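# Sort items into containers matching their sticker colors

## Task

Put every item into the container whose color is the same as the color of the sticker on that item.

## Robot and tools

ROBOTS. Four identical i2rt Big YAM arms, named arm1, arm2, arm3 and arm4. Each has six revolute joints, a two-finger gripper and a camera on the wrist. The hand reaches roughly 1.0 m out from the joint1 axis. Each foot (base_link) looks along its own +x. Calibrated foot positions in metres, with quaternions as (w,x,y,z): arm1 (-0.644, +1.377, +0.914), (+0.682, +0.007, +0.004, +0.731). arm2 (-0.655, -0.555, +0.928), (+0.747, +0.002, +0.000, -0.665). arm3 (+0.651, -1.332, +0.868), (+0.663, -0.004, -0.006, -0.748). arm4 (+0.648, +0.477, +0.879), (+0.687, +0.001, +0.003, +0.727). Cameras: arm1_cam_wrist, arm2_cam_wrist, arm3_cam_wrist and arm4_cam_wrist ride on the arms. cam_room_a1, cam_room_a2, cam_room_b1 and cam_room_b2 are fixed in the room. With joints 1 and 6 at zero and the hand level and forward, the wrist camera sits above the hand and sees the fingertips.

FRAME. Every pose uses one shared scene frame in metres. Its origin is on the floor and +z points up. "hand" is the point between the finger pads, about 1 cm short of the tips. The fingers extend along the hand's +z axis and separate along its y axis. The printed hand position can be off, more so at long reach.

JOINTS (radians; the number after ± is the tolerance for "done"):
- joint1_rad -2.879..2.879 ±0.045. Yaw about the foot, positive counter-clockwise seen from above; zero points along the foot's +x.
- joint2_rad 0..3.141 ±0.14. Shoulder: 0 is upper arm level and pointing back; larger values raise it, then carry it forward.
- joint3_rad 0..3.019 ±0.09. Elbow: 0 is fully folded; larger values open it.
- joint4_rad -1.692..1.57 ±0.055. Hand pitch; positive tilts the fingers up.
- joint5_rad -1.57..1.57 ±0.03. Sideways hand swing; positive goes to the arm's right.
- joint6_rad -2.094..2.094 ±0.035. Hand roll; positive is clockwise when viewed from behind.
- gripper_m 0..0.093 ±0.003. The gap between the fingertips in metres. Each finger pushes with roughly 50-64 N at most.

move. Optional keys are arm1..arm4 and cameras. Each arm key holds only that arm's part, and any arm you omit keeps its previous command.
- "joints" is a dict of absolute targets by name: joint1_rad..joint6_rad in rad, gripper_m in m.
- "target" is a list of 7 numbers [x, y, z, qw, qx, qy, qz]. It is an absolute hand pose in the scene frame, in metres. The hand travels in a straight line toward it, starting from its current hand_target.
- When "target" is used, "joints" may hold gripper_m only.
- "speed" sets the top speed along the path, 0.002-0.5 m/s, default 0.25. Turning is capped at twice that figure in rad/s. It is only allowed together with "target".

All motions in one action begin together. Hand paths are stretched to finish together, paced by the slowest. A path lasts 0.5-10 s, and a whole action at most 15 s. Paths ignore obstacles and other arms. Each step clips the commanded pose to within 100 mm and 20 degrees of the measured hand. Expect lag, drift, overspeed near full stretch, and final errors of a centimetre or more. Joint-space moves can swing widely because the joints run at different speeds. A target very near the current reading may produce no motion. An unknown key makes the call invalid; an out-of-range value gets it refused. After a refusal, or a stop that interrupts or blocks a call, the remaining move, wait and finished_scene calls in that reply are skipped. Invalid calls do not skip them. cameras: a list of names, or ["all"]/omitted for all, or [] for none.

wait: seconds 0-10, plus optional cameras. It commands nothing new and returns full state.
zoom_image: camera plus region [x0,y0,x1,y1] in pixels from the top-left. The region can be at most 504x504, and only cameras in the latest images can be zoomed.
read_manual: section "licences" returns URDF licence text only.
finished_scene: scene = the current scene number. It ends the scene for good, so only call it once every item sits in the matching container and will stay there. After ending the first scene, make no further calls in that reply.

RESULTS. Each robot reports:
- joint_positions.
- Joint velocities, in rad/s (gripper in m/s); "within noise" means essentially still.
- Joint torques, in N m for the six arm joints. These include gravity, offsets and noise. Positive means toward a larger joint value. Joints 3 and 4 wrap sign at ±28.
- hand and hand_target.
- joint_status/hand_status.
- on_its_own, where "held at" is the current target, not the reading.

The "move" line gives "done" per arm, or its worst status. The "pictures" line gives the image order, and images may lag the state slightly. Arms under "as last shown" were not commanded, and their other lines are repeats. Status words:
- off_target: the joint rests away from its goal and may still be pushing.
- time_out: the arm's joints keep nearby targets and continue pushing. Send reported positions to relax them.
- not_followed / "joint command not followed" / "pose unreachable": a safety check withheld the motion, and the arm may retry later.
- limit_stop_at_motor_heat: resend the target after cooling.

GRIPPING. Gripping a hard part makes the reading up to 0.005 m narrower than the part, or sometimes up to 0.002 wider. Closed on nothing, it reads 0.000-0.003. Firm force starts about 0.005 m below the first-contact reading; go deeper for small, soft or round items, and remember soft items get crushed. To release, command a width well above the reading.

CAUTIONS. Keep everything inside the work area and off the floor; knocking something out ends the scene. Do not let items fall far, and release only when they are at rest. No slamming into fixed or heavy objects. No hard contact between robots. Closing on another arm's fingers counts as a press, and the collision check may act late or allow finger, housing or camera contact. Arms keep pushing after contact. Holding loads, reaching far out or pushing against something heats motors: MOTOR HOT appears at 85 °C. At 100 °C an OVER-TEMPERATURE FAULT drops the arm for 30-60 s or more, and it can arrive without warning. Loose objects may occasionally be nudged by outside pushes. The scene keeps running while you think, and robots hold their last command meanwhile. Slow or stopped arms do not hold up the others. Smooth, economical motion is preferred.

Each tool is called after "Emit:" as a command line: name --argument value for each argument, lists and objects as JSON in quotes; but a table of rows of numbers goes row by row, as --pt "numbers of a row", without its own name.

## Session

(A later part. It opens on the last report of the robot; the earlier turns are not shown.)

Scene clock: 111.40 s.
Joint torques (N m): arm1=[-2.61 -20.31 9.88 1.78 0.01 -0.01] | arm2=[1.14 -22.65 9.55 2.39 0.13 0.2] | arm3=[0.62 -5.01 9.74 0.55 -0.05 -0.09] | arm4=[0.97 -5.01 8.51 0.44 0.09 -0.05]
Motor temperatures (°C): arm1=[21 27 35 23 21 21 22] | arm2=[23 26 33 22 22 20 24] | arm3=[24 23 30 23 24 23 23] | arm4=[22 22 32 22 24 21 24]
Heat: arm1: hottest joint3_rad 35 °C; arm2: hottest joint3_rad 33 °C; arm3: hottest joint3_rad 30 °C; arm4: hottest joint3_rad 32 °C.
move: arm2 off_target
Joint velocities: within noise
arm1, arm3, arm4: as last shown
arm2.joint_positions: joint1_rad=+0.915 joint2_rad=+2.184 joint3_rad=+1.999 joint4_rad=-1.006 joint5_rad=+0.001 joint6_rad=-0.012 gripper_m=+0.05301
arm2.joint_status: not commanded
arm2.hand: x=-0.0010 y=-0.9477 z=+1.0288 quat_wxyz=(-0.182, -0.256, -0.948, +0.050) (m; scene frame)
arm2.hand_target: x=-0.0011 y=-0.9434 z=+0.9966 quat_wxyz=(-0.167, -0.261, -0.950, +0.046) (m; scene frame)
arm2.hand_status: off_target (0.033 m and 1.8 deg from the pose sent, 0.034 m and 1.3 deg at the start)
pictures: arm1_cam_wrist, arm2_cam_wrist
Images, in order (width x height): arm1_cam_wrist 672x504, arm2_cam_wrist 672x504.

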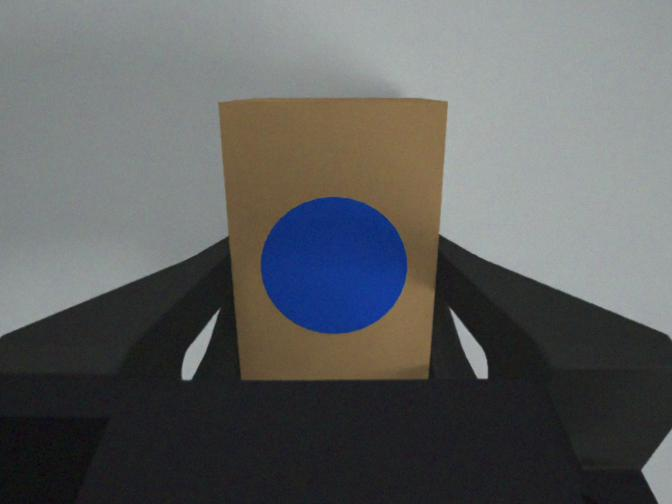

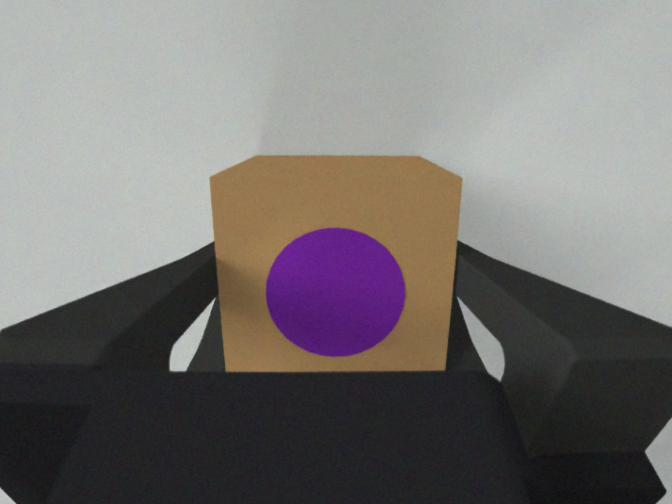

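Emit:
move --arm1 '{"target":[0.0,0.925,1.014,0.1492,0.2962,0.9423,-0.0469],"joints":{"gripper_m":0.085},"speed":0.1}' --arm2 '{"target":[0.0,-0.946,1.03,0.1674,0.2607,0.9497,-0.046],"joints":{"gripper_m":0.088},"speed":0.1}' --arm3 '{"target":[0.264,-1.102,1.10,0.0575,-0.9413,0.2593,0.2086],"speed":0.35}' --arm4 '{"target":[0.279,0.734,1.10,0.0647,-0.9316,0.2921,0.2065],"speed":0.35}' --cameras '["arm1_cam_wrist","arm2_cam_wrist"]'

Emit:
move --arm1 '{"target":[-0.025,0.942,1.085,0.1492,0.2962,0.9423,-0.0469],"speed":0.25}' --arm2 '{"target":[-0.025,-0.933,1.095,0.1674,0.2607,0.9497,-0.046],"speed":0.25}' --cameras '[]'

Emit:
move --arm1 '{"target":[-0.32,1.15,1.10,0.1492,0.2962,0.9423,-0.0469],"speed":0.35}' --arm2 '{"target":[-0.31,-0.76,1.10,0.1674,0.2607,0.9497,-0.046],"speed":0.35}' --arm3 '{"target":[0.028,-0.962,1.11,0.0575,-0.9413,0.2593,0.2086],"speed":0.3}' --arm4 '{"target":[0.03,0.902,1.12,0.0647,-0.9316,0.2921,0.2065],"speed":0.3}' --cameras '["arm3_cam_wrist","arm4_cam_wrist"]'

Scene clock: 135.53 s.
Joint torques (N m): arm1=[-2.73 -22.83 12.9 0.44 0.08 0.08] | arm2=[0.97 -24.12 14.75 0.85 0.08 0.17] | arm3=[1.85 -11.69 9.2 1.36 0.12 -0.01] | arm4=[1.26 -11.05 9.31 1.25 0.24 -0.04]
Motor temperatures (°C): arm1=[21 29 33 23 21 21 22] | arm2=[23 26 32 22 22 20 24] | arm3=[24 23 30 23 24 23 23] | arm4=[22 22 32 22 24 21 24]
Heat: arm1: hottest joint3_rad 33 °C; arm2: hottest joint3_rad 32 °C; arm3: hottest joint3_rad 30 °C; arm4: hottest joint3_rad 32 °C.
move: arm1 off_target; arm2 off_target; arm3 done; arm4 done
Joint velocities: within noise
arm1.joint_positions: joint1_rad=-2.249 joint2_rad=+2.299 joint3_rad=+2.214 joint4_rad=-1.171 joint5_rad=-0.010 joint6_rad=-0.007 gripper_m=+0.08496
arm1.joint_status: all done
arm1.hand: x=-0.0003 y=+0.9305 z=+1.0028 quat_wxyz=(-0.143, -0.292, -0.945, +0.044) (m; scene frame)
arm1.hand_target: x=-0.0002 y=+0.9251 z=+1.0139 quat_wxyz=(-0.149, -0.296, -0.942, +0.047) (m; scene frame)
arm1.hand_status: off_target (0.012 m and 0.9 deg from the pose sent, 0.006 m and 0.7 deg at the start)
arm2.joint_positions: joint1_rad=+0.915 joint2_rad=+2.184 joint3_rad=+1.995 joint4_rad=-1.046 joint5_rad=+0.001 joint6_rad=-0.012 gripper_m=+0.08793
arm2.joint_status: all done
arm2.hand: x=-0.0099 y=-0.9423 z=+1.0237 quat_wxyz=(-0.162, -0.257, -0.952, +0.044) (m; scene frame)
arm2.hand_target: x=-0.0004 y=-0.9458 z=+1.0302 quat_wxyz=(-0.168, -0.261, -0.950, +0.046) (m; scene frame)
arm2.hand_status: off_target (0.012 m and 0.8 deg from the pose sent, 0.002 m and 1.8 deg at the start)
arm3.joint_positions: joint1_rad=-1.978 joint2_rad=+1.250 joint3_rad=+1.106 joint4_rad=-1.007 joint5_rad=+0.014 joint6_rad=+0.005 gripper_m=+0.09403
arm3.joint_status: not commanded
arm3.hand: x=+0.2670 y=-1.1012 z=+1.0941 quat_wxyz=(+0.054, -0.944, +0.260, +0.197) (m; scene frame)
arm3.hand_target: x=+0.2641 y=-1.1020 z=+1.1000 quat_wxyz=(+0.057, -0.941, +0.259, +0.208) (m; scene frame)
arm3.hand_status: done (0.007 m and 1.4 deg from the pose sent, 0.244 m and 0.9 deg at the start)
arm4.joint_positions: joint1_rad=+0.906 joint2_rad=+1.263 joint3_rad=+1.073 joint4_rad=-0.977 joint5_rad=+0.004 joint6_rad=+0.012 gripper_m=+0.09402
arm4.joint_status: not commanded
arm4.hand: x=+0.2851 y=+0.7330 z=+1.0918 quat_wxyz=(-0.059, +0.932, -0.300, -0.193) (m; scene frame)
arm4.hand_target: x=+0.2791 y=+0.7340 z=+1.1002 quat_wxyz=(-0.065, +0.932, -0.292, -0.207) (m; scene frame)
arm4.hand_status: done (0.010 m and 2.0 deg from the pose sent, 0.259 m and 2.2 deg at the start)
pictures: arm1_cam_wrist, arm2_cam_wrist
Images, in order (width x height): arm1_cam_wrist 672x504, arm2_cam_wrist 672x504.

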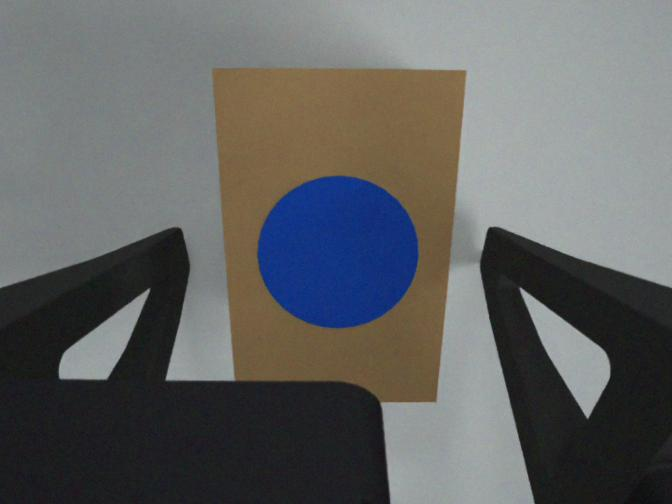

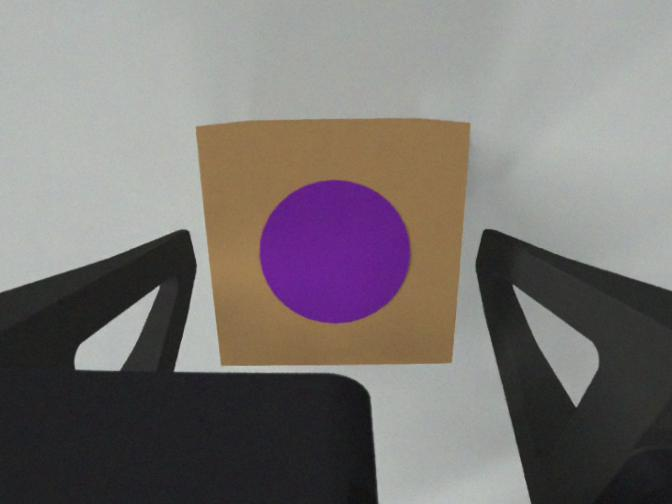

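Scene clock: 136.73 s.
Joint torques (N m): arm1=[-2.14 -20.48 11.78 0.66 0.06 0.02] | arm2=[0.79 -23.36 13.37 0.9 0.05 0.16] | arm3=[1.79 -11.63 9.17 1.4 0.13 0] | arm4=[1.38 -10.58 9.35 1.21 0.25 -0.03]
Motor temperatures (°C): arm1=[21 29 33 23 21 21 22] | arm2=[23 26 32 22 22 20 24] | arm3=[24 23 30 23 24 23 23] | arm4=[22 22 33 22 24 21 24]
Heat: arm1: hottest joint3_rad 33 °C; arm2: hottest joint3_rad 32 °C; arm3: hottest joint3_rad 30 °C; arm4: hottest joint3_rad 33 °C.
move: arm1 done; arm2 done
Joint velocities: within noise
arm1.joint_positions: joint1_rad=-2.249 joint2_rad=+2.173 joint3_rad=+2.196 joint4_rad=-1.264 joint5_rad=-0.010 joint6_rad=-0.007 gripper_m=+0.08496
arm1.joint_status: not commanded
arm1.hand: x=-0.0216 y=+0.9460 z=+1.0814 quat_wxyz=(-0.150, -0.292, -0.943, +0.046) (m; scene frame)
arm1.hand_target: x=-0.0251 y=+0.9420 z=+1.0850 quat_wxyz=(-0.149, -0.296, -0.942, +0.047) (m; scene frame)
arm1.hand_status: done (0.006 m and 0.5 deg from the pose sent, 0.086 m and 0.9 deg at the start)
arm2.joint_positions: joint1_rad=+0.915 joint2_rad=+2.077 joint3_rad=+1.995 joint4_rad=-1.140 joint5_rad=+0.001 joint6_rad=-0.012 gripper_m=+0.08793
arm2.joint_status: not commanded
arm2.hand: x=-0.0289 y=-0.9313 z=+1.0928 quat_wxyz=(-0.168, -0.257, -0.951, +0.046) (m; scene frame)
arm2.hand_target: x=-0.0251 y=-0.9330 z=+1.0952 quat_wxyz=(-0.168, -0.261, -0.950, +0.046) (m; scene frame)
arm2.hand_status: done (0.005 m and 0.5 deg from the pose sent, 0.074 m and 0.9 deg at the start)
arm3, arm4: as last shown
pictures: none
No camera images: "cameras" was empty.

Scene clock: 138.73 s.
Joint torques (N m): arm1=[-2.9 -5.48 11.49 0.65 0.06 0] | arm2=[1.55 -9.05 10.14 1.31 0.15 0.21] | arm3=[1.44 -23.06 13.97 0.44 0.05 -0.05] | arm4=[1.49 -22.18 12.66 0.46 0.24 0.01]
Motor temperatures (°C): arm1=[21 29 33 23 21 21 22] | arm2=[23 27 32 22 22 20 24] | arm3=[24 24 30 23 24 23 23] | arm4=[22 22 33 22 24 21 24]
Heat: arm1: hottest joint3_rad 33 °C; arm2: hottest joint3_rad 32 °C; arm3: hottest joint3_rad 30 °C; arm4: hottest joint3_rad 33 °C.
move: arm1 done; arm2 done; arm3 off_target; arm4 off_target
Joint velocities: within noise
arm1.joint_positions: joint1_rad=-2.249 joint2_rad=+1.171 joint3_rad=+0.959 joint4_rad=-1.025 joint5_rad=-0.010 joint6_rad=-0.007 gripper_m=+0.08496
arm1.joint_status: not commanded
arm1.hand: x=-0.3189 y=+1.1537 z=+1.0997 quat_wxyz=(-0.152, -0.292, -0.943, +0.047) (m; scene frame)
arm1.hand_target: x=-0.3200 y=+1.1500 z=+1.1000 quat_wxyz=(-0.149, -0.296, -0.942, +0.047) (m; scene frame)
arm1.hand_status: done (0.004 m and 0.6 deg from the pose sent, 0.362 m and 0.5 deg at the start)
arm2.joint_positions: joint1_rad=+0.915 joint2_rad=+1.194 joint3_rad=+0.937 joint4_rad=-0.944 joint5_rad=+0.002 joint6_rad=-0.011 gripper_m=+0.08793
arm2.joint_status: not commanded
arm2.hand: x=-0.3085 y=-0.7643 z=+1.1076 quat_wxyz=(-0.177, -0.257, -0.949, +0.049) (m; scene frame)
arm2.hand_target: x=-0.3102 y=-0.7600 z=+1.1000 quat_wxyz=(-0.167, -0.261, -0.950, +0.046) (m; scene frame)
arm2.hand_status: done (0.009 m and 1.3 deg from the pose sent, 0.329 m and 0.5 deg at the start)
arm3.joint_positions: joint1_rad=-1.978 joint2_rad=+1.970 joint3_rad=+1.970 joint4_rad=-1.170 joint5_rad=+0.014 joint6_rad=+0.005 gripper_m=+0.09403
arm3.joint_status: not commanded
arm3.hand: x=+0.0386 y=-0.9681 z=+1.0866 quat_wxyz=(+0.052, -0.945, +0.261, +0.188) (m; scene frame)
arm3.hand_target: x=+0.0291 y=-0.9625 z=+1.1102 quat_wxyz=(+0.058, -0.941, +0.259, +0.209) (m; scene frame)
arm3.hand_status: off_target (0.026 m and 2.5 deg from the pose sent, 0.277 m and 1.4 deg at the start)
arm4.joint_positions: joint1_rad=+0.909 joint2_rad=+2.056 joint3_rad=+2.114 joint4_rad=-1.217 joint5_rad=+0.006 joint6_rad=+0.012 gripper_m=+0.09402
arm4.joint_status: not commanded
arm4.hand: x=+0.0419 y=+0.9000 z=+1.1092 quat_wxyz=(-0.060, +0.932, -0.298, -0.197) (m; scene frame)
arm4.hand_target: x=+0.0307 y=+0.9015 z=+1.1198 quat_wxyz=(-0.065, +0.931, -0.292, -0.207) (m; scene frame)
arm4.hand_status: off_target (0.016 m and 1.4 deg from the pose sent, 0.307 m and 2.0 deg at the start)
pictures: arm3_cam_wrist, arm4_cam_wrist
Images, in order (width x height): arm3_cam_wrist 672x504, arm4_cam_wrist 672x504.

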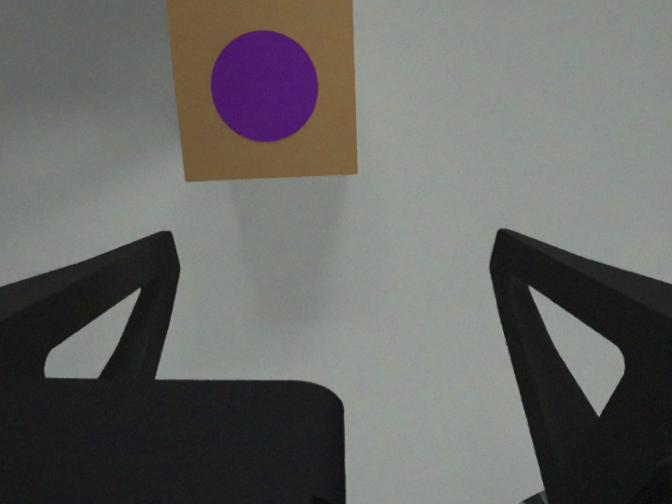

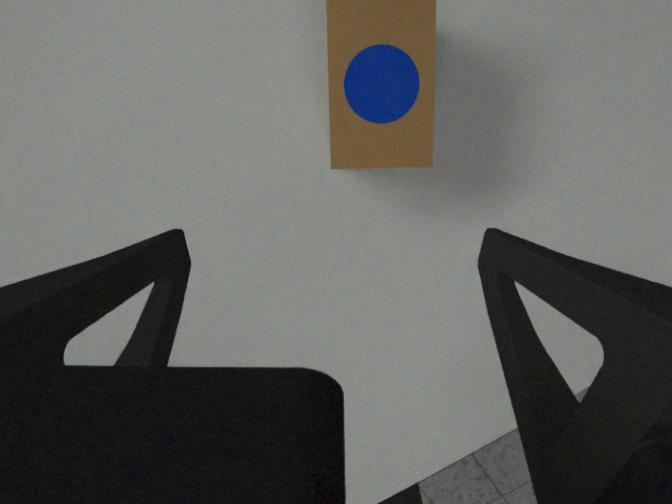

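Emit:
move --arm3 '{"target":[-0.018,-0.96,1.10,0.0575,-0.9413,0.2593,0.2086],"speed":0.2}' --arm4 '{"target":[0.004,0.947,1.09,0.0647,-0.9316,0.2921,0.2065],"speed":0.2}' --cameras '["arm3_cam_wrist","arm4_cam_wrist"]'

Scene clock: 153.23 s.
Joint torques (N m): arm1=[-2.32 -4.72 11.43 0.62 0.05 0.02] | arm2=[1.32 -9 10.11 1.29 0.15 0.22] | arm3=[2.26 -24.76 13.97 0.46 0.13 0.03] | arm4=[0.62 -25 12.59 0.38 -0.07 -0.07]
Motor temperatures (°C): arm1=[21 27 33 23 21 21 22] | arm2=[23 26 32 22 22 20 24] | arm3=[24 24 32 23 24 23 23] | arm4=[22 24 34 22 24 21 24]
Heat: arm1: hottest joint3_rad 33 °C; arm2: hottest joint3_rad 32 °C; arm3: hottest joint3_rad 32 °C; arm4: hottest joint3_rad 34 °C.
move: arm3 off_target; arm4 off_target
Joint velocities: within noise
arm1, arm2: as last shown
arm3.joint_positions: joint1_rad=-1.956 joint2_rad=+2.107 joint3_rad=+2.171 joint4_rad=-1.231 joint5_rad=+0.025 joint6_rad=+0.025 gripper_m=+0.09403
arm3.joint_status: not commanded
arm3.hand: x=-0.0047 y=-0.9597 z=+1.0792 quat_wxyz=(+0.053, -0.945, +0.261, +0.189) (m; scene frame)
arm3.hand_target: x=-0.0169 y=-0.9606 z=+1.1000 quat_wxyz=(+0.057, -0.941, +0.259, +0.209) (m; scene frame)
arm3.hand_status: off_target (0.025 m and 2.3 deg from the pose sent, 0.059 m and 2.5 deg at the start)
arm4.joint_positions: joint1_rad=+0.888 joint2_rad=+2.237 joint3_rad=+2.340 joint4_rad=-1.263 joint5_rad=-0.001 joint6_rad=-0.008 gripper_m=+0.09402
arm4.joint_status: not commanded
arm4.hand: x=+0.0106 y=+0.9406 z=+1.0790 quat_wxyz=(-0.061, +0.932, -0.299, -0.196) (m; scene frame)
arm4.hand_target: x=+0.0046 y=+0.9467 z=+1.0898 quat_wxyz=(-0.065, +0.931, -0.292, -0.207) (m; scene frame)
arm4.hand_status: off_target (0.014 m and 1.5 deg from the pose sent, 0.063 m and 1.4 deg at the start)
pictures: arm3_cam_wrist, arm4_cam_wrist
Images, in order (width x height): arm3_cam_wrist 672x504, arm4_cam_wrist 672x504.

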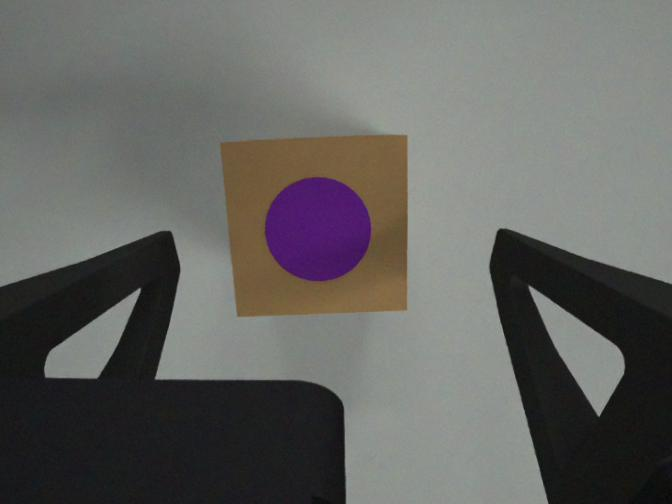

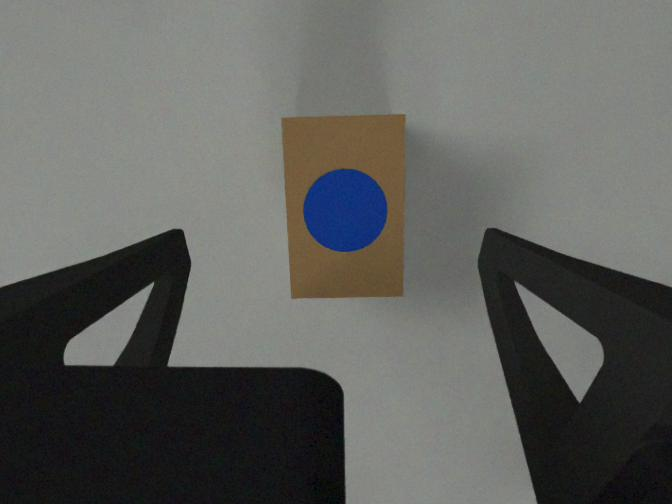

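Emit:
move --arm3 '{"target":[-0.015,-0.965,1.036,0.0575,-0.9413,0.2593,0.2086],"speed":0.15}' --arm4 '{"target":[0.003,0.952,1.028,0.0647,-0.9316,0.2921,0.2065],"speed":0.15}' --cameras '["arm3_cam_wrist","arm4_cam_wrist"]'

Scene clock: 161.87 s.
Joint torques (N m): arm1=[-2.67 -5.77 11.4 0.69 0.05 0] | arm2=[1.49 -9 10.11 1.32 0.15 0.21] | arm3=[2.37 -25.76 9.37 1.35 0.13 0.02] | arm4=[0.56 -25 9.44 1.33 -0.04 -0.11]
Motor temperatures (°C): arm1=[21 27 33 23 21 21 22] | arm2=[23 26 32 22 22 20 23] | arm3=[24 25 33 23 24 23 23] | arm4=[22 24 36 22 24 21 24]
Heat: arm1: hottest joint3_rad 33 °C; arm2: hottest joint3_rad 32 °C; arm3: hottest joint3_rad 33 °C; arm4: hottest joint3_rad 36 °C.
move: arm3 off_target; arm4 off_target
Joint velocities: within noise
arm1, arm2: as last shown
arm3.joint_positions: joint1_rad=-1.956 joint2_rad=+2.103 joint3_rad=+2.031 joint4_rad=-1.075 joint5_rad=+0.026 joint6_rad=+0.027 gripper_m=+0.09403
arm3.joint_status: not commanded
arm3.hand: x=-0.0076 y=-0.9584 z=+1.0308 quat_wxyz=(+0.056, -0.943, +0.262, +0.199) (m; scene frame)
arm3.hand_target: x=-0.0148 y=-0.9650 z=+1.0360 quat_wxyz=(+0.057, -0.941, +0.259, +0.209) (m; scene frame)
arm3.hand_status: off_target (0.011 m and 1.1 deg from the pose sent, 0.045 m and 2.3 deg at the start)
arm4.joint_positions: joint1_rad=+0.888 joint2_rad=+2.239 joint3_rad=+2.229 joint4_rad=-1.132 joint5_rad=-0.002 joint6_rad=-0.012 gripper_m=+0.09402
arm4.joint_status: not commanded
arm4.hand: x=+0.0048 y=+0.9441 z=+1.0367 quat_wxyz=(-0.063, +0.931, -0.296, -0.204) (m; scene frame)
arm4.hand_target: x=+0.0034 y=+0.9518 z=+1.0280 quat_wxyz=(-0.065, +0.932, -0.292, -0.206) (m; scene frame)
arm4.hand_status: off_target (0.012 m and 0.5 deg from the pose sent, 0.053 m and 1.5 deg at the start)
pictures: arm3_cam_wrist, arm4_cam_wrist
Images, in order (width x height): arm3_cam_wrist 672x504, arm4_cam_wrist 672x504.

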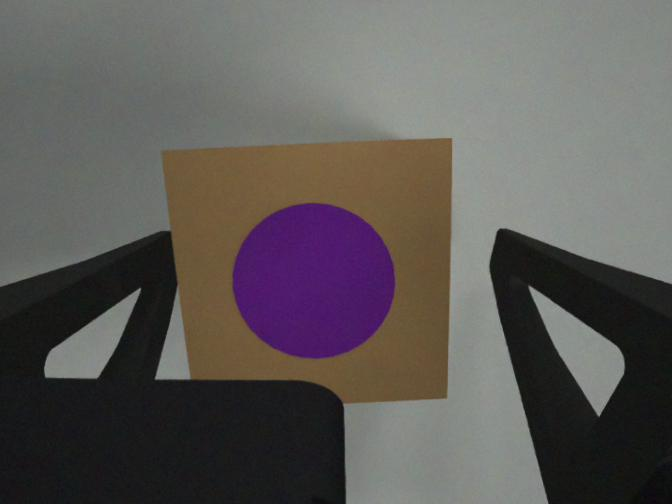

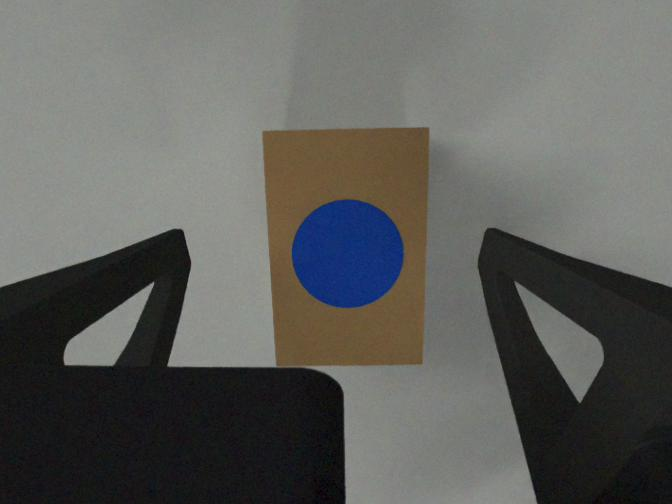

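Emit:
move --arm3 '{"joints":{"gripper_m":0.035}}' --arm4 '{"target":[0.002,0.952,1.006,0.0647,-0.9316,0.2921,0.2065],"speed":0.1}' --cameras '["arm3_cam_wrist","arm4_cam_wrist"]'

Scene clock: 170.77 s.
Joint torques (N m): arm1=[-2.2 -5.36 11.47 0.72 0.03 0] | arm2=[1.38 -9 10.11 1.31 0.15 0.22] | arm3=[2.43 -25.7 9.33 1.35 0.1 0.02] | arm4=[0.56 -24.82 9.07 1.37 -0.05 -0.08]
Motor temperatures (°C): arm1=[21 26 33 23 21 21 22] | arm2=[23 26 32 22 22 20 23] | arm3=[24 27 33 23 24 23 23] | arm4=[22 25 36 22 24 21 24]
Heat: arm1: hottest joint3_rad 33 °C; arm2: hottest joint3_rad 32 °C; arm3: hottest joint3_rad 33 °C; arm4: hottest joint3_rad 36 °C.
move: arm3 off_target; arm4 off_target
Joint velocities: within noise
arm1, arm2: as last shown
arm3.joint_positions: joint1_rad=-1.956 joint2_rad=+2.103 joint3_rad=+2.031 joint4_rad=-1.075 joint5_rad=+0.027 joint6_rad=+0.028 gripper_m=+0.05312
arm3.joint_status: gripper_m off_target (ended at +0.05314, target +0.03500)
arm3.hand: x=-0.0077 y=-0.9586 z=+1.0308 quat_wxyz=(+0.057, -0.943, +0.262, +0.199) (m; scene frame)
arm3.hand_target: x=-0.0149 y=-0.9651 z=+1.0360 quat_wxyz=(+0.057, -0.941, +0.259, +0.209) (m; scene frame)
arm3.hand_status: not commanded
arm4.joint_positions: joint1_rad=+0.888 joint2_rad=+2.239 joint3_rad=+2.188 joint4_rad=-1.079 joint5_rad=-0.002 joint6_rad=-0.012 gripper_m=+0.09402
arm4.joint_status: not commanded
arm4.hand: x=+0.0030 y=+0.9453 z=+1.0223 quat_wxyz=(-0.065, +0.930, -0.295, -0.210) (m; scene frame)
arm4.hand_target: x=+0.0025 y=+0.9517 z=+1.0061 quat_wxyz=(-0.065, +0.932, -0.292, -0.206) (m; scene frame)
arm4.hand_status: off_target (0.018 m and 0.6 deg from the pose sent, 0.032 m and 0.5 deg at the start)
pictures: arm3_cam_wrist, arm4_cam_wrist
Images, in order (width x height): arm3_cam_wrist 672x504, arm4_cam_wrist 672x504.

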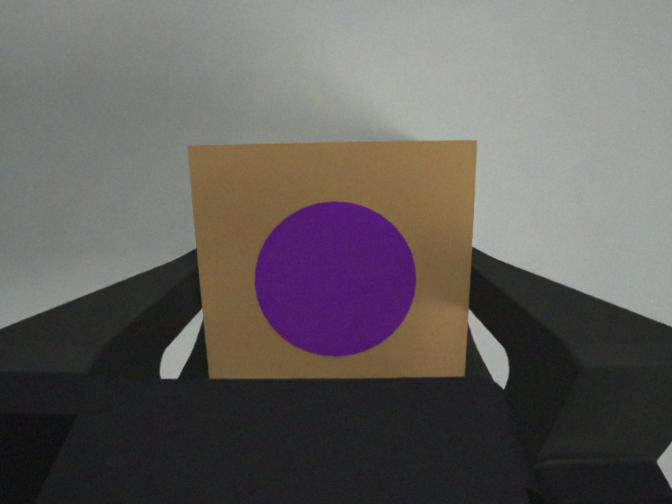

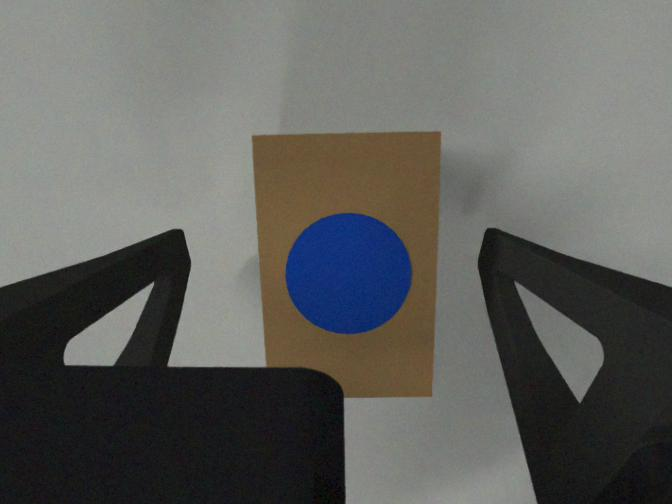

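Emit:
move --arm3 '{"target":[0.025,-0.983,1.105,0.0575,-0.9413,0.2593,0.2086],"speed":0.3}' --arm4 '{"joints":{"gripper_m":0.03}}' --cameras '[]'

Emit:
move --arm3 '{"target":[0.27,-1.108,1.11,0.0575,-0.9413,0.2593,0.2086],"speed":0.35}' --arm4 '{"target":[0.04,0.925,1.10,0.0647,-0.9316,0.2921,0.2065],"speed":0.3}' --cameras '["arm3_cam_wrist","arm4_cam_wrist"]'

Emit:
move --arm3 '{"target":[0.402,-1.184,1.25,0.0575,-0.9413,0.2593,0.2086],"speed":0.35}' --arm4 '{"target":[0.285,0.738,1.11,0.0647,-0.9316,0.2921,0.2065],"speed":0.35}' --cameras '[]'

Emit:
move --arm3 '{"joints":{"joint1_rad":1.782,"joint2_rad":0.9,"joint3_rad":1.4,"joint4_rad":-1.6,"joint5_rad":0,"joint6_rad":0}}' --arm4 '{"target":[0.41,0.643,1.25,0.0647,-0.9316,0.2921,0.2065],"speed":0.35}' --cameras '["arm3_cam_wrist","arm4_cam_wrist"]'

Scene clock: 193.80 s.
Joint torques (N m): arm1=[-2.55 -5.13 11.51 0.72 0.04 0.01] | arm2=[1.38 -9.11 10.1 1.32 0.15 0.22] | arm3=[2.14 -23.12 9.43 0.66 0.05 0] | arm4=[0.62 -24.7 9.05 1.32 -0.05 -0.07]
Motor temperatures (°C): arm1=[21 26 33 23 21 21 22] | arm2=[23 26 32 22 22 20 23] | arm3=[24 28 32 23 24 23 24] | arm4=[22 28 36 22 24 21 24]
Heat: arm1: hottest joint3_rad 33 °C; arm2: hottest joint3_rad 32 °C; arm3: hottest joint3_rad 32 °C; arm4: hottest joint3_rad 36 °C.
move: arm3 done; arm4 off_target
Joint velocities: within noise
arm1, arm2: as last shown
arm3.joint_positions: joint1_rad=-1.956 joint2_rad=+1.949 joint3_rad=+1.980 joint4_rad=-1.150 joint5_rad=+0.027 joint6_rad=+0.028 gripper_m=+0.05312
arm3.joint_status: not commanded
arm3.hand: x=+0.0280 y=-0.9773 z=+1.1080 quat_wxyz=(+0.060, -0.940, +0.261, +0.212) (m; scene frame)
arm3.hand_target: x=+0.0250 y=-0.9830 z=+1.1050 quat_wxyz=(+0.057, -0.941, +0.259, +0.209) (m; scene frame)
arm3.hand_status: done (0.007 m and 0.6 deg from the pose sent, 0.085 m and 1.1 deg at the start)
arm4.joint_positions: joint1_rad=+0.888 joint2_rad=+2.239 joint3_rad=+2.188 joint4_rad=-1.079 joint5_rad=-0.003 joint6_rad=-0.014 gripper_m=+0.04412
arm4.joint_status: gripper_m off_target (ended at +0.04416, target +0.03000)
arm4.hand: x=+0.0029 y=+0.9453 z=+1.0224 quat_wxyz=(-0.065, +0.930, -0.295, -0.210) (m; scene frame)
arm4.hand_target: x=+0.0024 y=+0.9516 z=+1.0061 quat_wxyz=(-0.065, +0.932, -0.292, -0.206) (m; scene frame)
arm4.hand_status: not commanded
pictures: none
No camera images: "cameras" was empty.

Scene clock: 195.33 s.
Joint torques (N m): arm1=[-2.61 -4.89 11.6 0.8 0 0.09] | arm2=[1.44 -9 10.11 1.31 0.14 0.23] | arm3=[0.73 -9.64 9.18 0.91 -0.07 -0.13] | arm4=[0.09 -25.41 9.33 0.4 -0.02 -0.08]
Motor temperatures (°C): arm1=[21 26 33 23 21 21 22] | arm2=[23 26 32 22 22 20 23] | arm3=[24 28 32 23 24 23 24] | arm4=[22 28 36 22 24 21 25]
Heat: arm1: hottest joint3_rad 33 °C; arm2: hottest joint3_rad 32 °C; arm3: hottest joint3_rad 32 °C; arm4: hottest joint3_rad 36 °C.
move: arm3 done; arm4 done
Joint velocities: within noise
arm1, arm2: as last shown
arm3.joint_positions: joint1_rad=-1.956 joint2_rad=+1.209 joint3_rad=+1.112 joint4_rad=-1.026 joint5_rad=+0.022 joint6_rad=+0.023 gripper_m=+0.05312
arm3.joint_status: not commanded
arm3.hand: x=+0.2688 y=-1.1117 z=+1.1127 quat_wxyz=(+0.057, -0.941, +0.259, +0.211) (m; scene frame)
arm3.hand_target: x=+0.2700 y=-1.1080 z=+1.1100 quat_wxyz=(+0.058, -0.941, +0.259, +0.209) (m; scene frame)
arm3.hand_status: done (0.005 m and 0.3 deg from the pose sent, 0.275 m and 0.6 deg at the start)
arm4.joint_positions: joint1_rad=+0.888 joint2_rad=+2.100 joint3_rad=+2.138 joint4_rad=-1.178 joint5_rad=-0.003 joint6_rad=-0.014 gripper_m=+0.04412
arm4.joint_status: not commanded
arm4.hand: x=+0.0359 y=+0.9219 z=+1.0929 quat_wxyz=(-0.064, +0.931, -0.295, -0.205) (m; scene frame)
arm4.hand_target: x=+0.0399 y=+0.9250 z=+1.0999 quat_wxyz=(-0.065, +0.932, -0.292, -0.207) (m; scene frame)
arm4.hand_status: done (0.009 m and 0.4 deg from the pose sent, 0.088 m and 0.5 deg at the start)
pictures: arm3_cam_wrist, arm4_cam_wrist
Images, in order (width x height): arm3_cam_wrist 672x504, arm4_cam_wrist 672x504.

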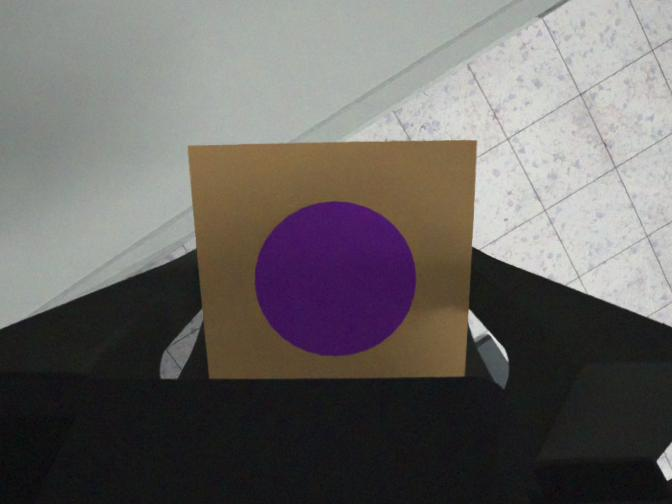

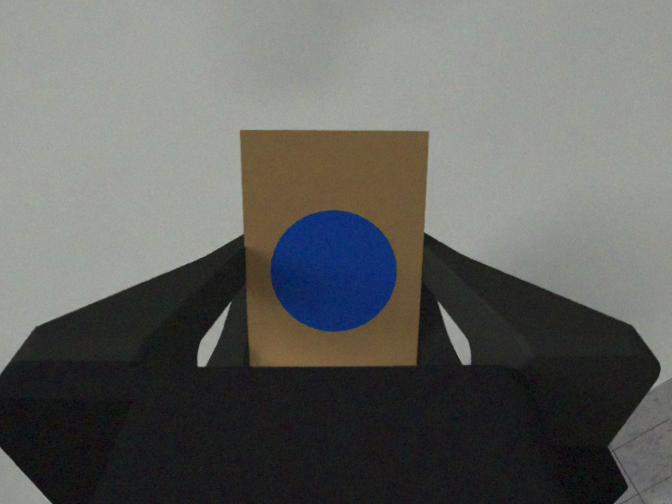

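Scene clock: 196.93 s.
Joint torques (N m): arm1=[-2.67 -5.07 11.56 0.84 0.02 0.03] | arm2=[1.44 -9.05 10.14 1.35 0.14 0.21] | arm3=[1.61 -2.96 12.81 0.55 0.14 -0.02] | arm4=[1.14 -9.99 9.44 0.79 0.18 0.06]
Motor temperatures (°C): arm1=[21 26 33 23 21 21 22] | arm2=[23 26 32 22 22 20 23] | arm3=[24 28 32 23 24 23 24] | arm4=[22 28 35 22 24 21 25]
Heat: arm1: hottest joint3_rad 33 °C; arm2: hottest joint3_rad 32 °C; arm3: hottest joint3_rad 32 °C; arm4: hottest joint3_rad 35 °C.
move: arm3 off_target; arm4 done
Joint velocities: within noise
arm1, arm2: as last shown
arm3.joint_positions: joint1_rad=-1.956 joint2_rad=+0.854 joint3_rad=+1.206 joint4_rad=-1.514 joint5_rad=+0.022 joint6_rad=+0.023 gripper_m=+0.05312
arm3.joint_status: not commanded
arm3.hand: x=+0.4065 y=-1.1865 z=+1.2300 quat_wxyz=(+0.053, -0.945, +0.259, +0.192) (m; scene frame)
arm3.hand_target: x=+0.4025 y=-1.1843 z=+1.2496 quat_wxyz=(+0.058, -0.941, +0.259, +0.209) (m; scene frame)
arm3.hand_status: off_target (0.021 m and 2.0 deg from the pose sent, 0.204 m and 0.3 deg at the start)
arm4.joint_positions: joint1_rad=+0.888 joint2_rad=+1.242 joint3_rad=+1.088 joint4_rad=-0.989 joint5_rad=-0.003 joint6_rad=-0.014 gripper_m=+0.04412
arm4.joint_status: not commanded
arm4.hand: x=+0.2891 y=+0.7386 z=+1.1067 quat_wxyz=(-0.063, +0.931, -0.295, -0.204) (m; scene frame)
arm4.hand_target: x=+0.2850 y=+0.7380 z=+1.1099 quat_wxyz=(-0.065, +0.932, -0.292, -0.206) (m; scene frame)
arm4.hand_status: done (0.005 m and 0.5 deg from the pose sent, 0.310 m and 0.4 deg at the start)
pictures: none
No camera images: "cameras" was empty.

Scene clock: 199.50 s.
Joint torques (N m): arm1=[-2.37 -4.72 11.58 0.68 0.07 0.04] | arm2=[1.38 -9.11 10.13 1.32 0.15 0.21] | arm3=[1.9 -4.89 12.4 0.57 0.13 -0.12] | arm4=[1.14 -2.49 11.45 0.4 0.24 0.16]
Motor temperatures (°C): arm1=[21 26 33 23 21 21 22] | arm2=[23 26 32 22 22 20 23] | arm3=[24 28 32 23 24 23 24] | arm4=[22 27 35 22 24 21 25]
Heat: arm1: hottest joint3_rad 33 °C; arm2: hottest joint3_rad 32 °C; arm3: hottest joint3_rad 32 °C; arm4: hottest joint3_rad 35 °C.
move: arm3 done; arm4 off_target
Joint velocities: within noise
arm1, arm2: as last shown
arm3.joint_positions: joint1_rad=+1.773 joint2_rad=+0.912 joint3_rad=+1.355 joint4_rad=-1.595 joint5_rad=-0.003 joint6_rad=+0.006 gripper_m=+0.05304
arm3.joint_status: all done
arm3.hand: x=+0.9392 y=-1.3026 z=+1.2762 quat_wxyz=(-0.208, +0.038, -0.977, -0.004) (m; scene frame)
arm3.hand_target: x=+0.9367 y=-1.3002 z=+1.2989 quat_wxyz=(-0.233, +0.046, -0.971, -0.004) (m; scene frame)
arm3.hand_status: not commanded
arm4.joint_positions: joint1_rad=+0.913 joint2_rad=+0.853 joint3_rad=+1.177 joint4_rad=-1.481 joint5_rad=+0.007 joint6_rad=-0.004 gripper_m=+0.04412
arm4.joint_status: not commanded
arm4.hand: x=+0.4149 y=+0.6415 z=+1.2349 quat_wxyz=(-0.062, +0.935, -0.289, -0.197) (m; scene frame)
arm4.hand_target: x=+0.4102 y=+0.6428 z=+1.2497 quat_wxyz=(-0.065, +0.932, -0.292, -0.207) (m; scene frame)
arm4.hand_status: off_target (0.016 m and 1.2 deg from the pose sent, 0.210 m and 0.5 deg at the start)
pictures: arm3_cam_wrist, arm4_cam_wrist
Images, in order (width x height): arm3_cam_wrist 672x504, arm4_cam_wrist 672x504.

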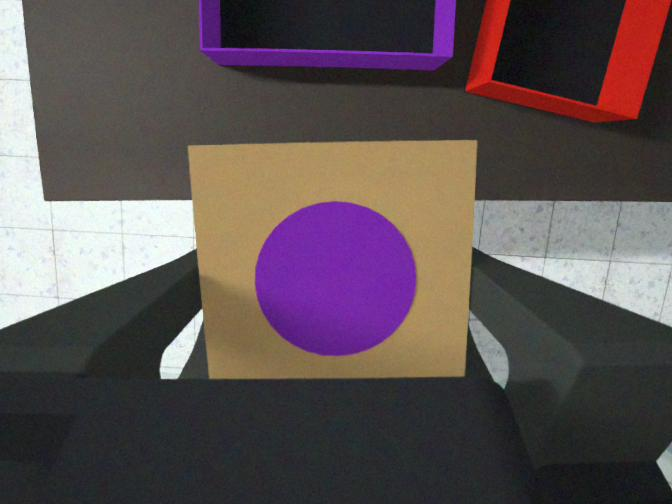

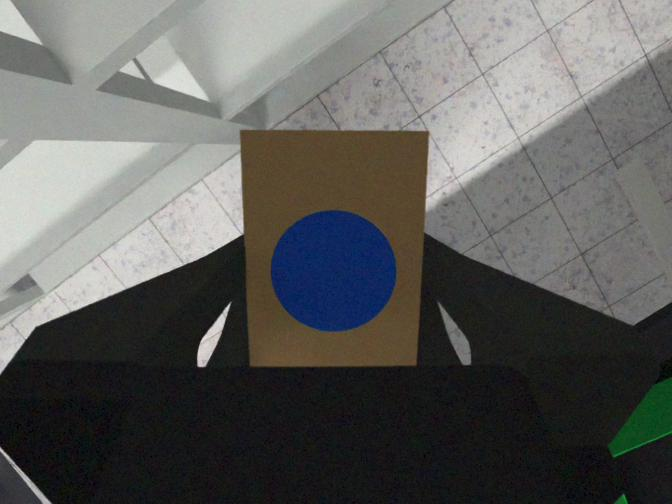

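Emit:
move --arm3 '{"target":[1.21,-1.282,0.89,0.1992,-0.0427,0.9789,0.0087],"speed":0.4}' --arm4 '{"joints":{"joint1_rad":-1.85,"joint2_rad":0.9,"joint3_rad":1.4,"joint4_rad":-1.6,"joint5_rad":0,"joint6_rad":0}}' --cameras '["arm3_cam_wrist","arm4_cam_wrist"]'

Emit:
move --arm3 '{"target":[1.20,-1.282,0.80,0.1992,-0.0427,0.9789,0.0087],"speed":0.2}' --arm4 '{"target":[1.155,0.348,0.89,0.1983,0.1024,0.9745,-0.0208],"speed":0.4}' --cameras '["arm3_cam_wrist","arm4_cam_wrist"]'

Scene clock: 208.37 s.
Joint torques (N m): arm1=[-2.2 -4.66 11.54 0.55 0.03 0.03] | arm2=[1.44 -8.94 10.13 1.29 0.16 0.21] | arm3=[1.14 -18.26 10.47 1.17 -0.07 -0.09] | arm4=[1.2 -4.01 10.71 0.35 0.05 0.06]
Motor temperatures (°C): arm1=[21 25 33 23 21 21 22] | arm2=[23 26 32 22 22 20 23] | arm3=[24 27 31 23 24 23 24] | arm4=[22 26 36 22 24 21 25]
Heat: arm1: hottest joint3_rad 33 °C; arm2: hottest joint3_rad 32 °C; arm3: hottest joint3_rad 31 °C; arm4: hottest joint3_rad 36 °C.
move: arm3 off_target; arm4 done
Joint velocities: within noise
arm1.joint_positions: joint1_rad=-2.249 joint2_rad=+1.171 joint3_rad=+0.959 joint4_rad=-1.025 joint5_rad=-0.010 joint6_rad=-0.007 gripper_m=+0.08496
arm1.joint_status: not commanded
arm1.hand: x=-0.3189 y=+1.1537 z=+1.0997 quat_wxyz=(-0.152, -0.292, -0.943, +0.047) (m; scene frame)
arm1.hand_target: x=-0.3200 y=+1.1500 z=+1.1000 quat_wxyz=(-0.149, -0.296, -0.942, +0.047) (m; scene frame)
arm1.hand_status: not commanded
arm2.joint_positions: joint1_rad=+0.915 joint2_rad=+1.194 joint3_rad=+0.937 joint4_rad=-0.944 joint5_rad=+0.002 joint6_rad=-0.011 gripper_m=+0.08793
arm2.joint_status: not commanded
arm2.hand: x=-0.3085 y=-0.7643 z=+1.1076 quat_wxyz=(-0.177, -0.257, -0.949, +0.049) (m; scene frame)
arm2.hand_target: x=-0.3102 y=-0.7600 z=+1.1000 quat_wxyz=(-0.167, -0.261, -0.950, +0.046) (m; scene frame)
arm2.hand_status: not commanded
arm3.joint_positions: joint1_rad=+1.773 joint2_rad=+1.785 joint3_rad=+1.059 joint4_rad=-0.513 joint5_rad=-0.011 joint6_rad=+0.006 gripper_m=+0.05304
arm3.joint_status: not commanded
arm3.hand: x=+1.1840 y=-1.2869 z=+0.8654 quat_wxyz=(-0.165, +0.039, -0.986, -0.006) (m; scene frame)
arm3.hand_target: x=+1.2087 y=-1.2821 z=+0.8908 quat_wxyz=(-0.199, +0.043, -0.979, -0.009) (m; scene frame)
arm3.hand_status: off_target (0.036 m and 4.0 deg from the pose sent, 0.472 m and 1.3 deg at the start)
arm4.joint_positions: joint1_rad=-1.848 joint2_rad=+0.905 joint3_rad=+1.364 joint4_rad=-1.590 joint5_rad=+0.001 joint6_rad=-0.004 gripper_m=+0.04412
arm4.joint_status: all done
arm4.hand: x=+0.9319 y=+0.4147 z=+1.2929 quat_wxyz=(-0.214, -0.106, -0.971, +0.027) (m; scene frame)
arm4.hand_target: x=+0.9300 y=+0.4149 z=+1.3095 quat_wxyz=(-0.230, -0.108, -0.967, +0.028) (m; scene frame)
arm4.hand_status: not commanded
pictures: arm3_cam_wrist, arm4_cam_wrist
Images, in order (width x height): arm3_cam_wrist 672x504, arm4_cam_wrist 672x504.

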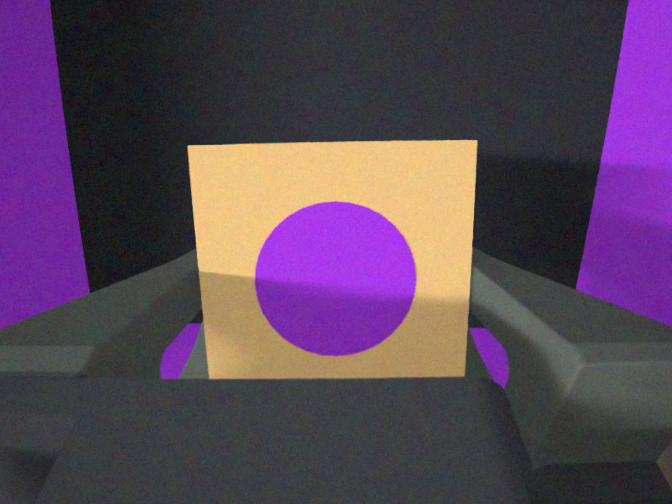

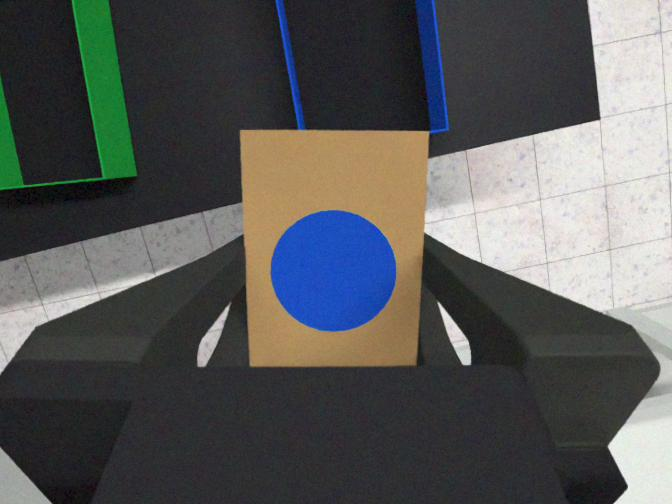

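Scene clock: 210.43 s.
Joint torques (N m): arm1=[-2.43 -5.01 11.51 0.8 0.05 0.04] | arm2=[1.49 -9.05 10.13 1.29 0.15 0.21] | arm3=[1.61 -17.2 5.75 1.46 0 -0.04] | arm4=[-0.15 -16.32 9.01 1.06 -0.06 -0.08]
Motor temperatures (°C): arm1=[21 25 33 23 21 21 22] | arm2=[23 26 32 22 22 20 23] | arm3=[24 27 31 23 24 23 24] | arm4=[22 26 35 22 24 21 25]
Heat: arm1: hottest joint3_rad 33 °C; arm2: hottest joint3_rad 32 °C; arm3: hottest joint3_rad 31 °C; arm4: hottest joint3_rad 35 °C.
move: arm3 done; arm4 off_target
Joint velocities: within noise
arm1, arm2: as last shown
arm3.joint_positions: joint1_rad=+1.773 joint2_rad=+1.923 joint3_rad=+1.027 joint4_rad=-0.280 joint5_rad=-0.011 joint6_rad=+0.006 gripper_m=+0.05304
arm3.joint_status: not commanded
arm3.hand: x=+1.1994 y=-1.2865 z=+0.8028 quat_wxyz=(-0.196, +0.039, -0.980, -0.007) (m; scene frame)
arm3.hand_target: x=+1.2000 y=-1.2821 z=+0.8001 quat_wxyz=(-0.199, +0.043, -0.979, -0.009) (m; scene frame)
arm3.hand_status: done (0.005 m and 0.6 deg from the pose sent, 0.067 m and 4.1 deg at the start)
arm4.joint_positions: joint1_rad=-1.876 joint2_rad=+1.720 joint3_rad=+0.935 joint4_rad=-0.449 joint5_rad=-0.018 joint6_rad=-0.027 gripper_m=+0.04412
arm4.joint_status: not commanded
arm4.hand: x=+1.1306 y=+0.3573 z=+0.8682 quat_wxyz=(-0.165, -0.107, -0.980, +0.016) (m; scene frame)
arm4.hand_target: x=+1.1538 y=+0.3482 z=+0.8908 quat_wxyz=(-0.198, -0.102, -0.975, +0.021) (m; scene frame)
arm4.hand_status: off_target (0.034 m and 4.0 deg from the pose sent, 0.465 m and 2.0 deg at the start)
pictures: arm3_cam_wrist, arm4_cam_wrist
Images, in order (width x height): arm3_cam_wrist 672x504, arm4_cam_wrist 672x504.

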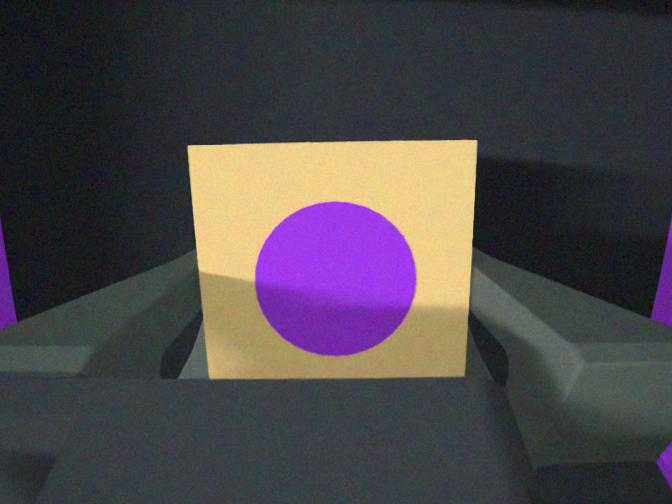

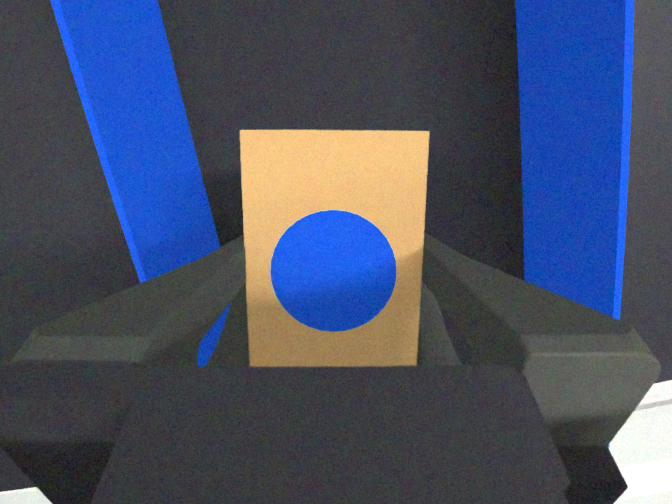

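Emit:
move --arm3 '{"target":[1.20,-1.282,0.765,0.1992,-0.0427,0.9789,0.0087],"speed":0.15}' --arm4 '{"target":[1.16,0.345,0.79,0.1983,0.1024,0.9745,-0.0208],"speed":0.25}' --cameras '[]'

Emit:
move --arm3 '{"target":[1.20,-1.282,0.752,0.1992,-0.0427,0.9789,0.0087],"speed":0.08}' --arm4 '{"target":[1.16,0.345,0.752,0.1983,0.1024,0.9745,-0.0208],"speed":0.12}' --cameras '["arm3_cam_wrist","arm4_cam_wrist"]'

Scene clock: 216.30 s.
Joint torques (N m): arm1=[-2.14 -5.6 11.32 0.64 0.03 0.03] | arm2=[1.32 -9.11 10.11 1.31 0.14 0.22] | arm3=[1.61 -17.9 5.19 1.39 0.02 -0.03] | arm4=[0.09 -17.26 5.93 1.39 -0.04 -0.11]
Motor temperatures (°C): arm1=[21 25 33 23 21 21 22] | arm2=[23 26 32 22 22 20 23] | arm3=[24 27 31 23 24 23 24] | arm4=[22 26 35 22 24 21 25]
Heat: arm1: hottest joint3_rad 33 °C; arm2: hottest joint3_rad 32 °C; arm3: hottest joint3_rad 31 °C; arm4: hottest joint3_rad 35 °C.
move: arm3 done; arm4 off_target
Joint velocities: within noise
arm1, arm2: as last shown
arm3.joint_positions: joint1_rad=+1.773 joint2_rad=+2.006 joint3_rad=+1.023 joint4_rad=-0.197 joint5_rad=-0.011 joint6_rad=+0.006 gripper_m=+0.05304
arm3.joint_status: not commanded
arm3.hand: x=+1.1986 y=-1.2871 z=+0.7659 quat_wxyz=(-0.194, +0.039, -0.980, -0.007) (m; scene frame)
arm3.hand_target: x=+1.2000 y=-1.2820 z=+0.7651 quat_wxyz=(-0.199, +0.043, -0.979, -0.009) (m; scene frame)
arm3.hand_status: done (0.005 m and 0.7 deg from the pose sent, 0.038 m and 0.6 deg at the start)
arm4.joint_positions: joint1_rad=-1.878 joint2_rad=+1.942 joint3_rad=+0.935 joint4_rad=-0.196 joint5_rad=-0.020 joint6_rad=-0.030 gripper_m=+0.04412
arm4.joint_status: not commanded
arm4.hand: x=+1.1478 y=+0.3516 z=+0.7816 quat_wxyz=(-0.180, -0.107, -0.978, +0.018) (m; scene frame)
arm4.hand_target: x=+1.1597 y=+0.3450 z=+0.7903 quat_wxyz=(-0.198, -0.102, -0.975, +0.021) (m; scene frame)
arm4.hand_status: off_target (0.016 m and 2.2 deg from the pose sent, 0.084 m and 3.9 deg at the start)
pictures: none
No camera images: "cameras" was empty.

Scene clock: 217.37 s.
Joint torques (N m): arm1=[-2.32 -4.37 11.47 0.72 -0.01 0.06] | arm2=[1.49 -9 10.13 1.29 0.15 0.22] | arm3=[1.61 -17.55 5.14 1.46 0.02 -0.04] | arm4=[0.38 -16.44 5.57 1.25 -0.07 -0.12]
Motor temperatures (°C): arm1=[21 25 33 23 21 21 22] | arm2=[23 26 32 22 22 20 23] | arm3=[24 27 30 23 24 23 24] | arm4=[22 26 34 22 24 21 25]
Heat: arm1: hottest joint3_rad 33 °C; arm2: hottest joint3_rad 32 °C; arm3: hottest joint3_rad 30 °C; arm4: hottest joint3_rad 34 °C.
move: arm3 done; arm4 off_target
Joint velocities: within noise
arm1, arm2: as last shown
arm3.joint_positions: joint1_rad=+1.773 joint2_rad=+2.030 joint3_rad=+1.023 joint4_rad=-0.168 joint5_rad=-0.011 joint6_rad=+0.006 gripper_m=+0.05304
arm3.joint_status: not commanded
arm3.hand: x=+1.1995 y=-1.2871 z=+0.7555 quat_wxyz=(-0.196, +0.039, -0.980, -0.007) (m; scene frame)
arm3.hand_target: x=+1.2000 y=-1.2821 z=+0.7521 quat_wxyz=(-0.199, +0.043, -0.979, -0.009) (m; scene frame)
arm3.hand_status: done (0.006 m and 0.5 deg from the pose sent, 0.015 m and 0.7 deg at the start)
arm4.joint_positions: joint1_rad=-1.878 joint2_rad=+2.020 joint3_rad=+0.935 joint4_rad=-0.104 joint5_rad=-0.020 joint6_rad=-0.030 gripper_m=+0.04412
arm4.joint_status: not commanded
arm4.hand: x=+1.1500 y=+0.3509 z=+0.7513 quat_wxyz=(-0.187, -0.106, -0.976, +0.019) (m; scene frame)
arm4.hand_target: x=+1.1597 y=+0.3450 z=+0.7521 quat_wxyz=(-0.198, -0.102, -0.975, +0.021) (m; scene frame)
arm4.hand_status: off_target (0.012 m and 1.4 deg from the pose sent, 0.033 m and 2.2 deg at the start)
pictures: arm3_cam_wrist, arm4_cam_wrist
Images, in order (width x height): arm3_cam_wrist 672x504, arm4_cam_wrist 672x504.

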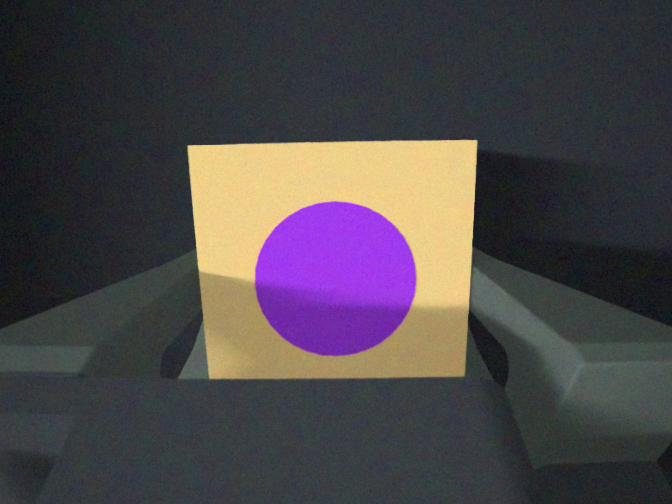

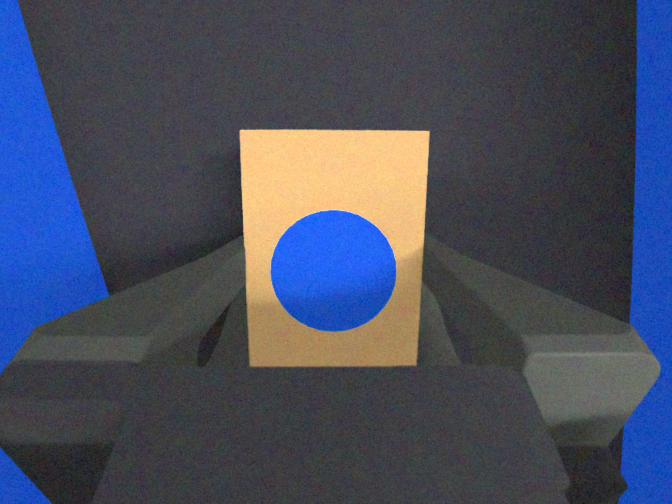

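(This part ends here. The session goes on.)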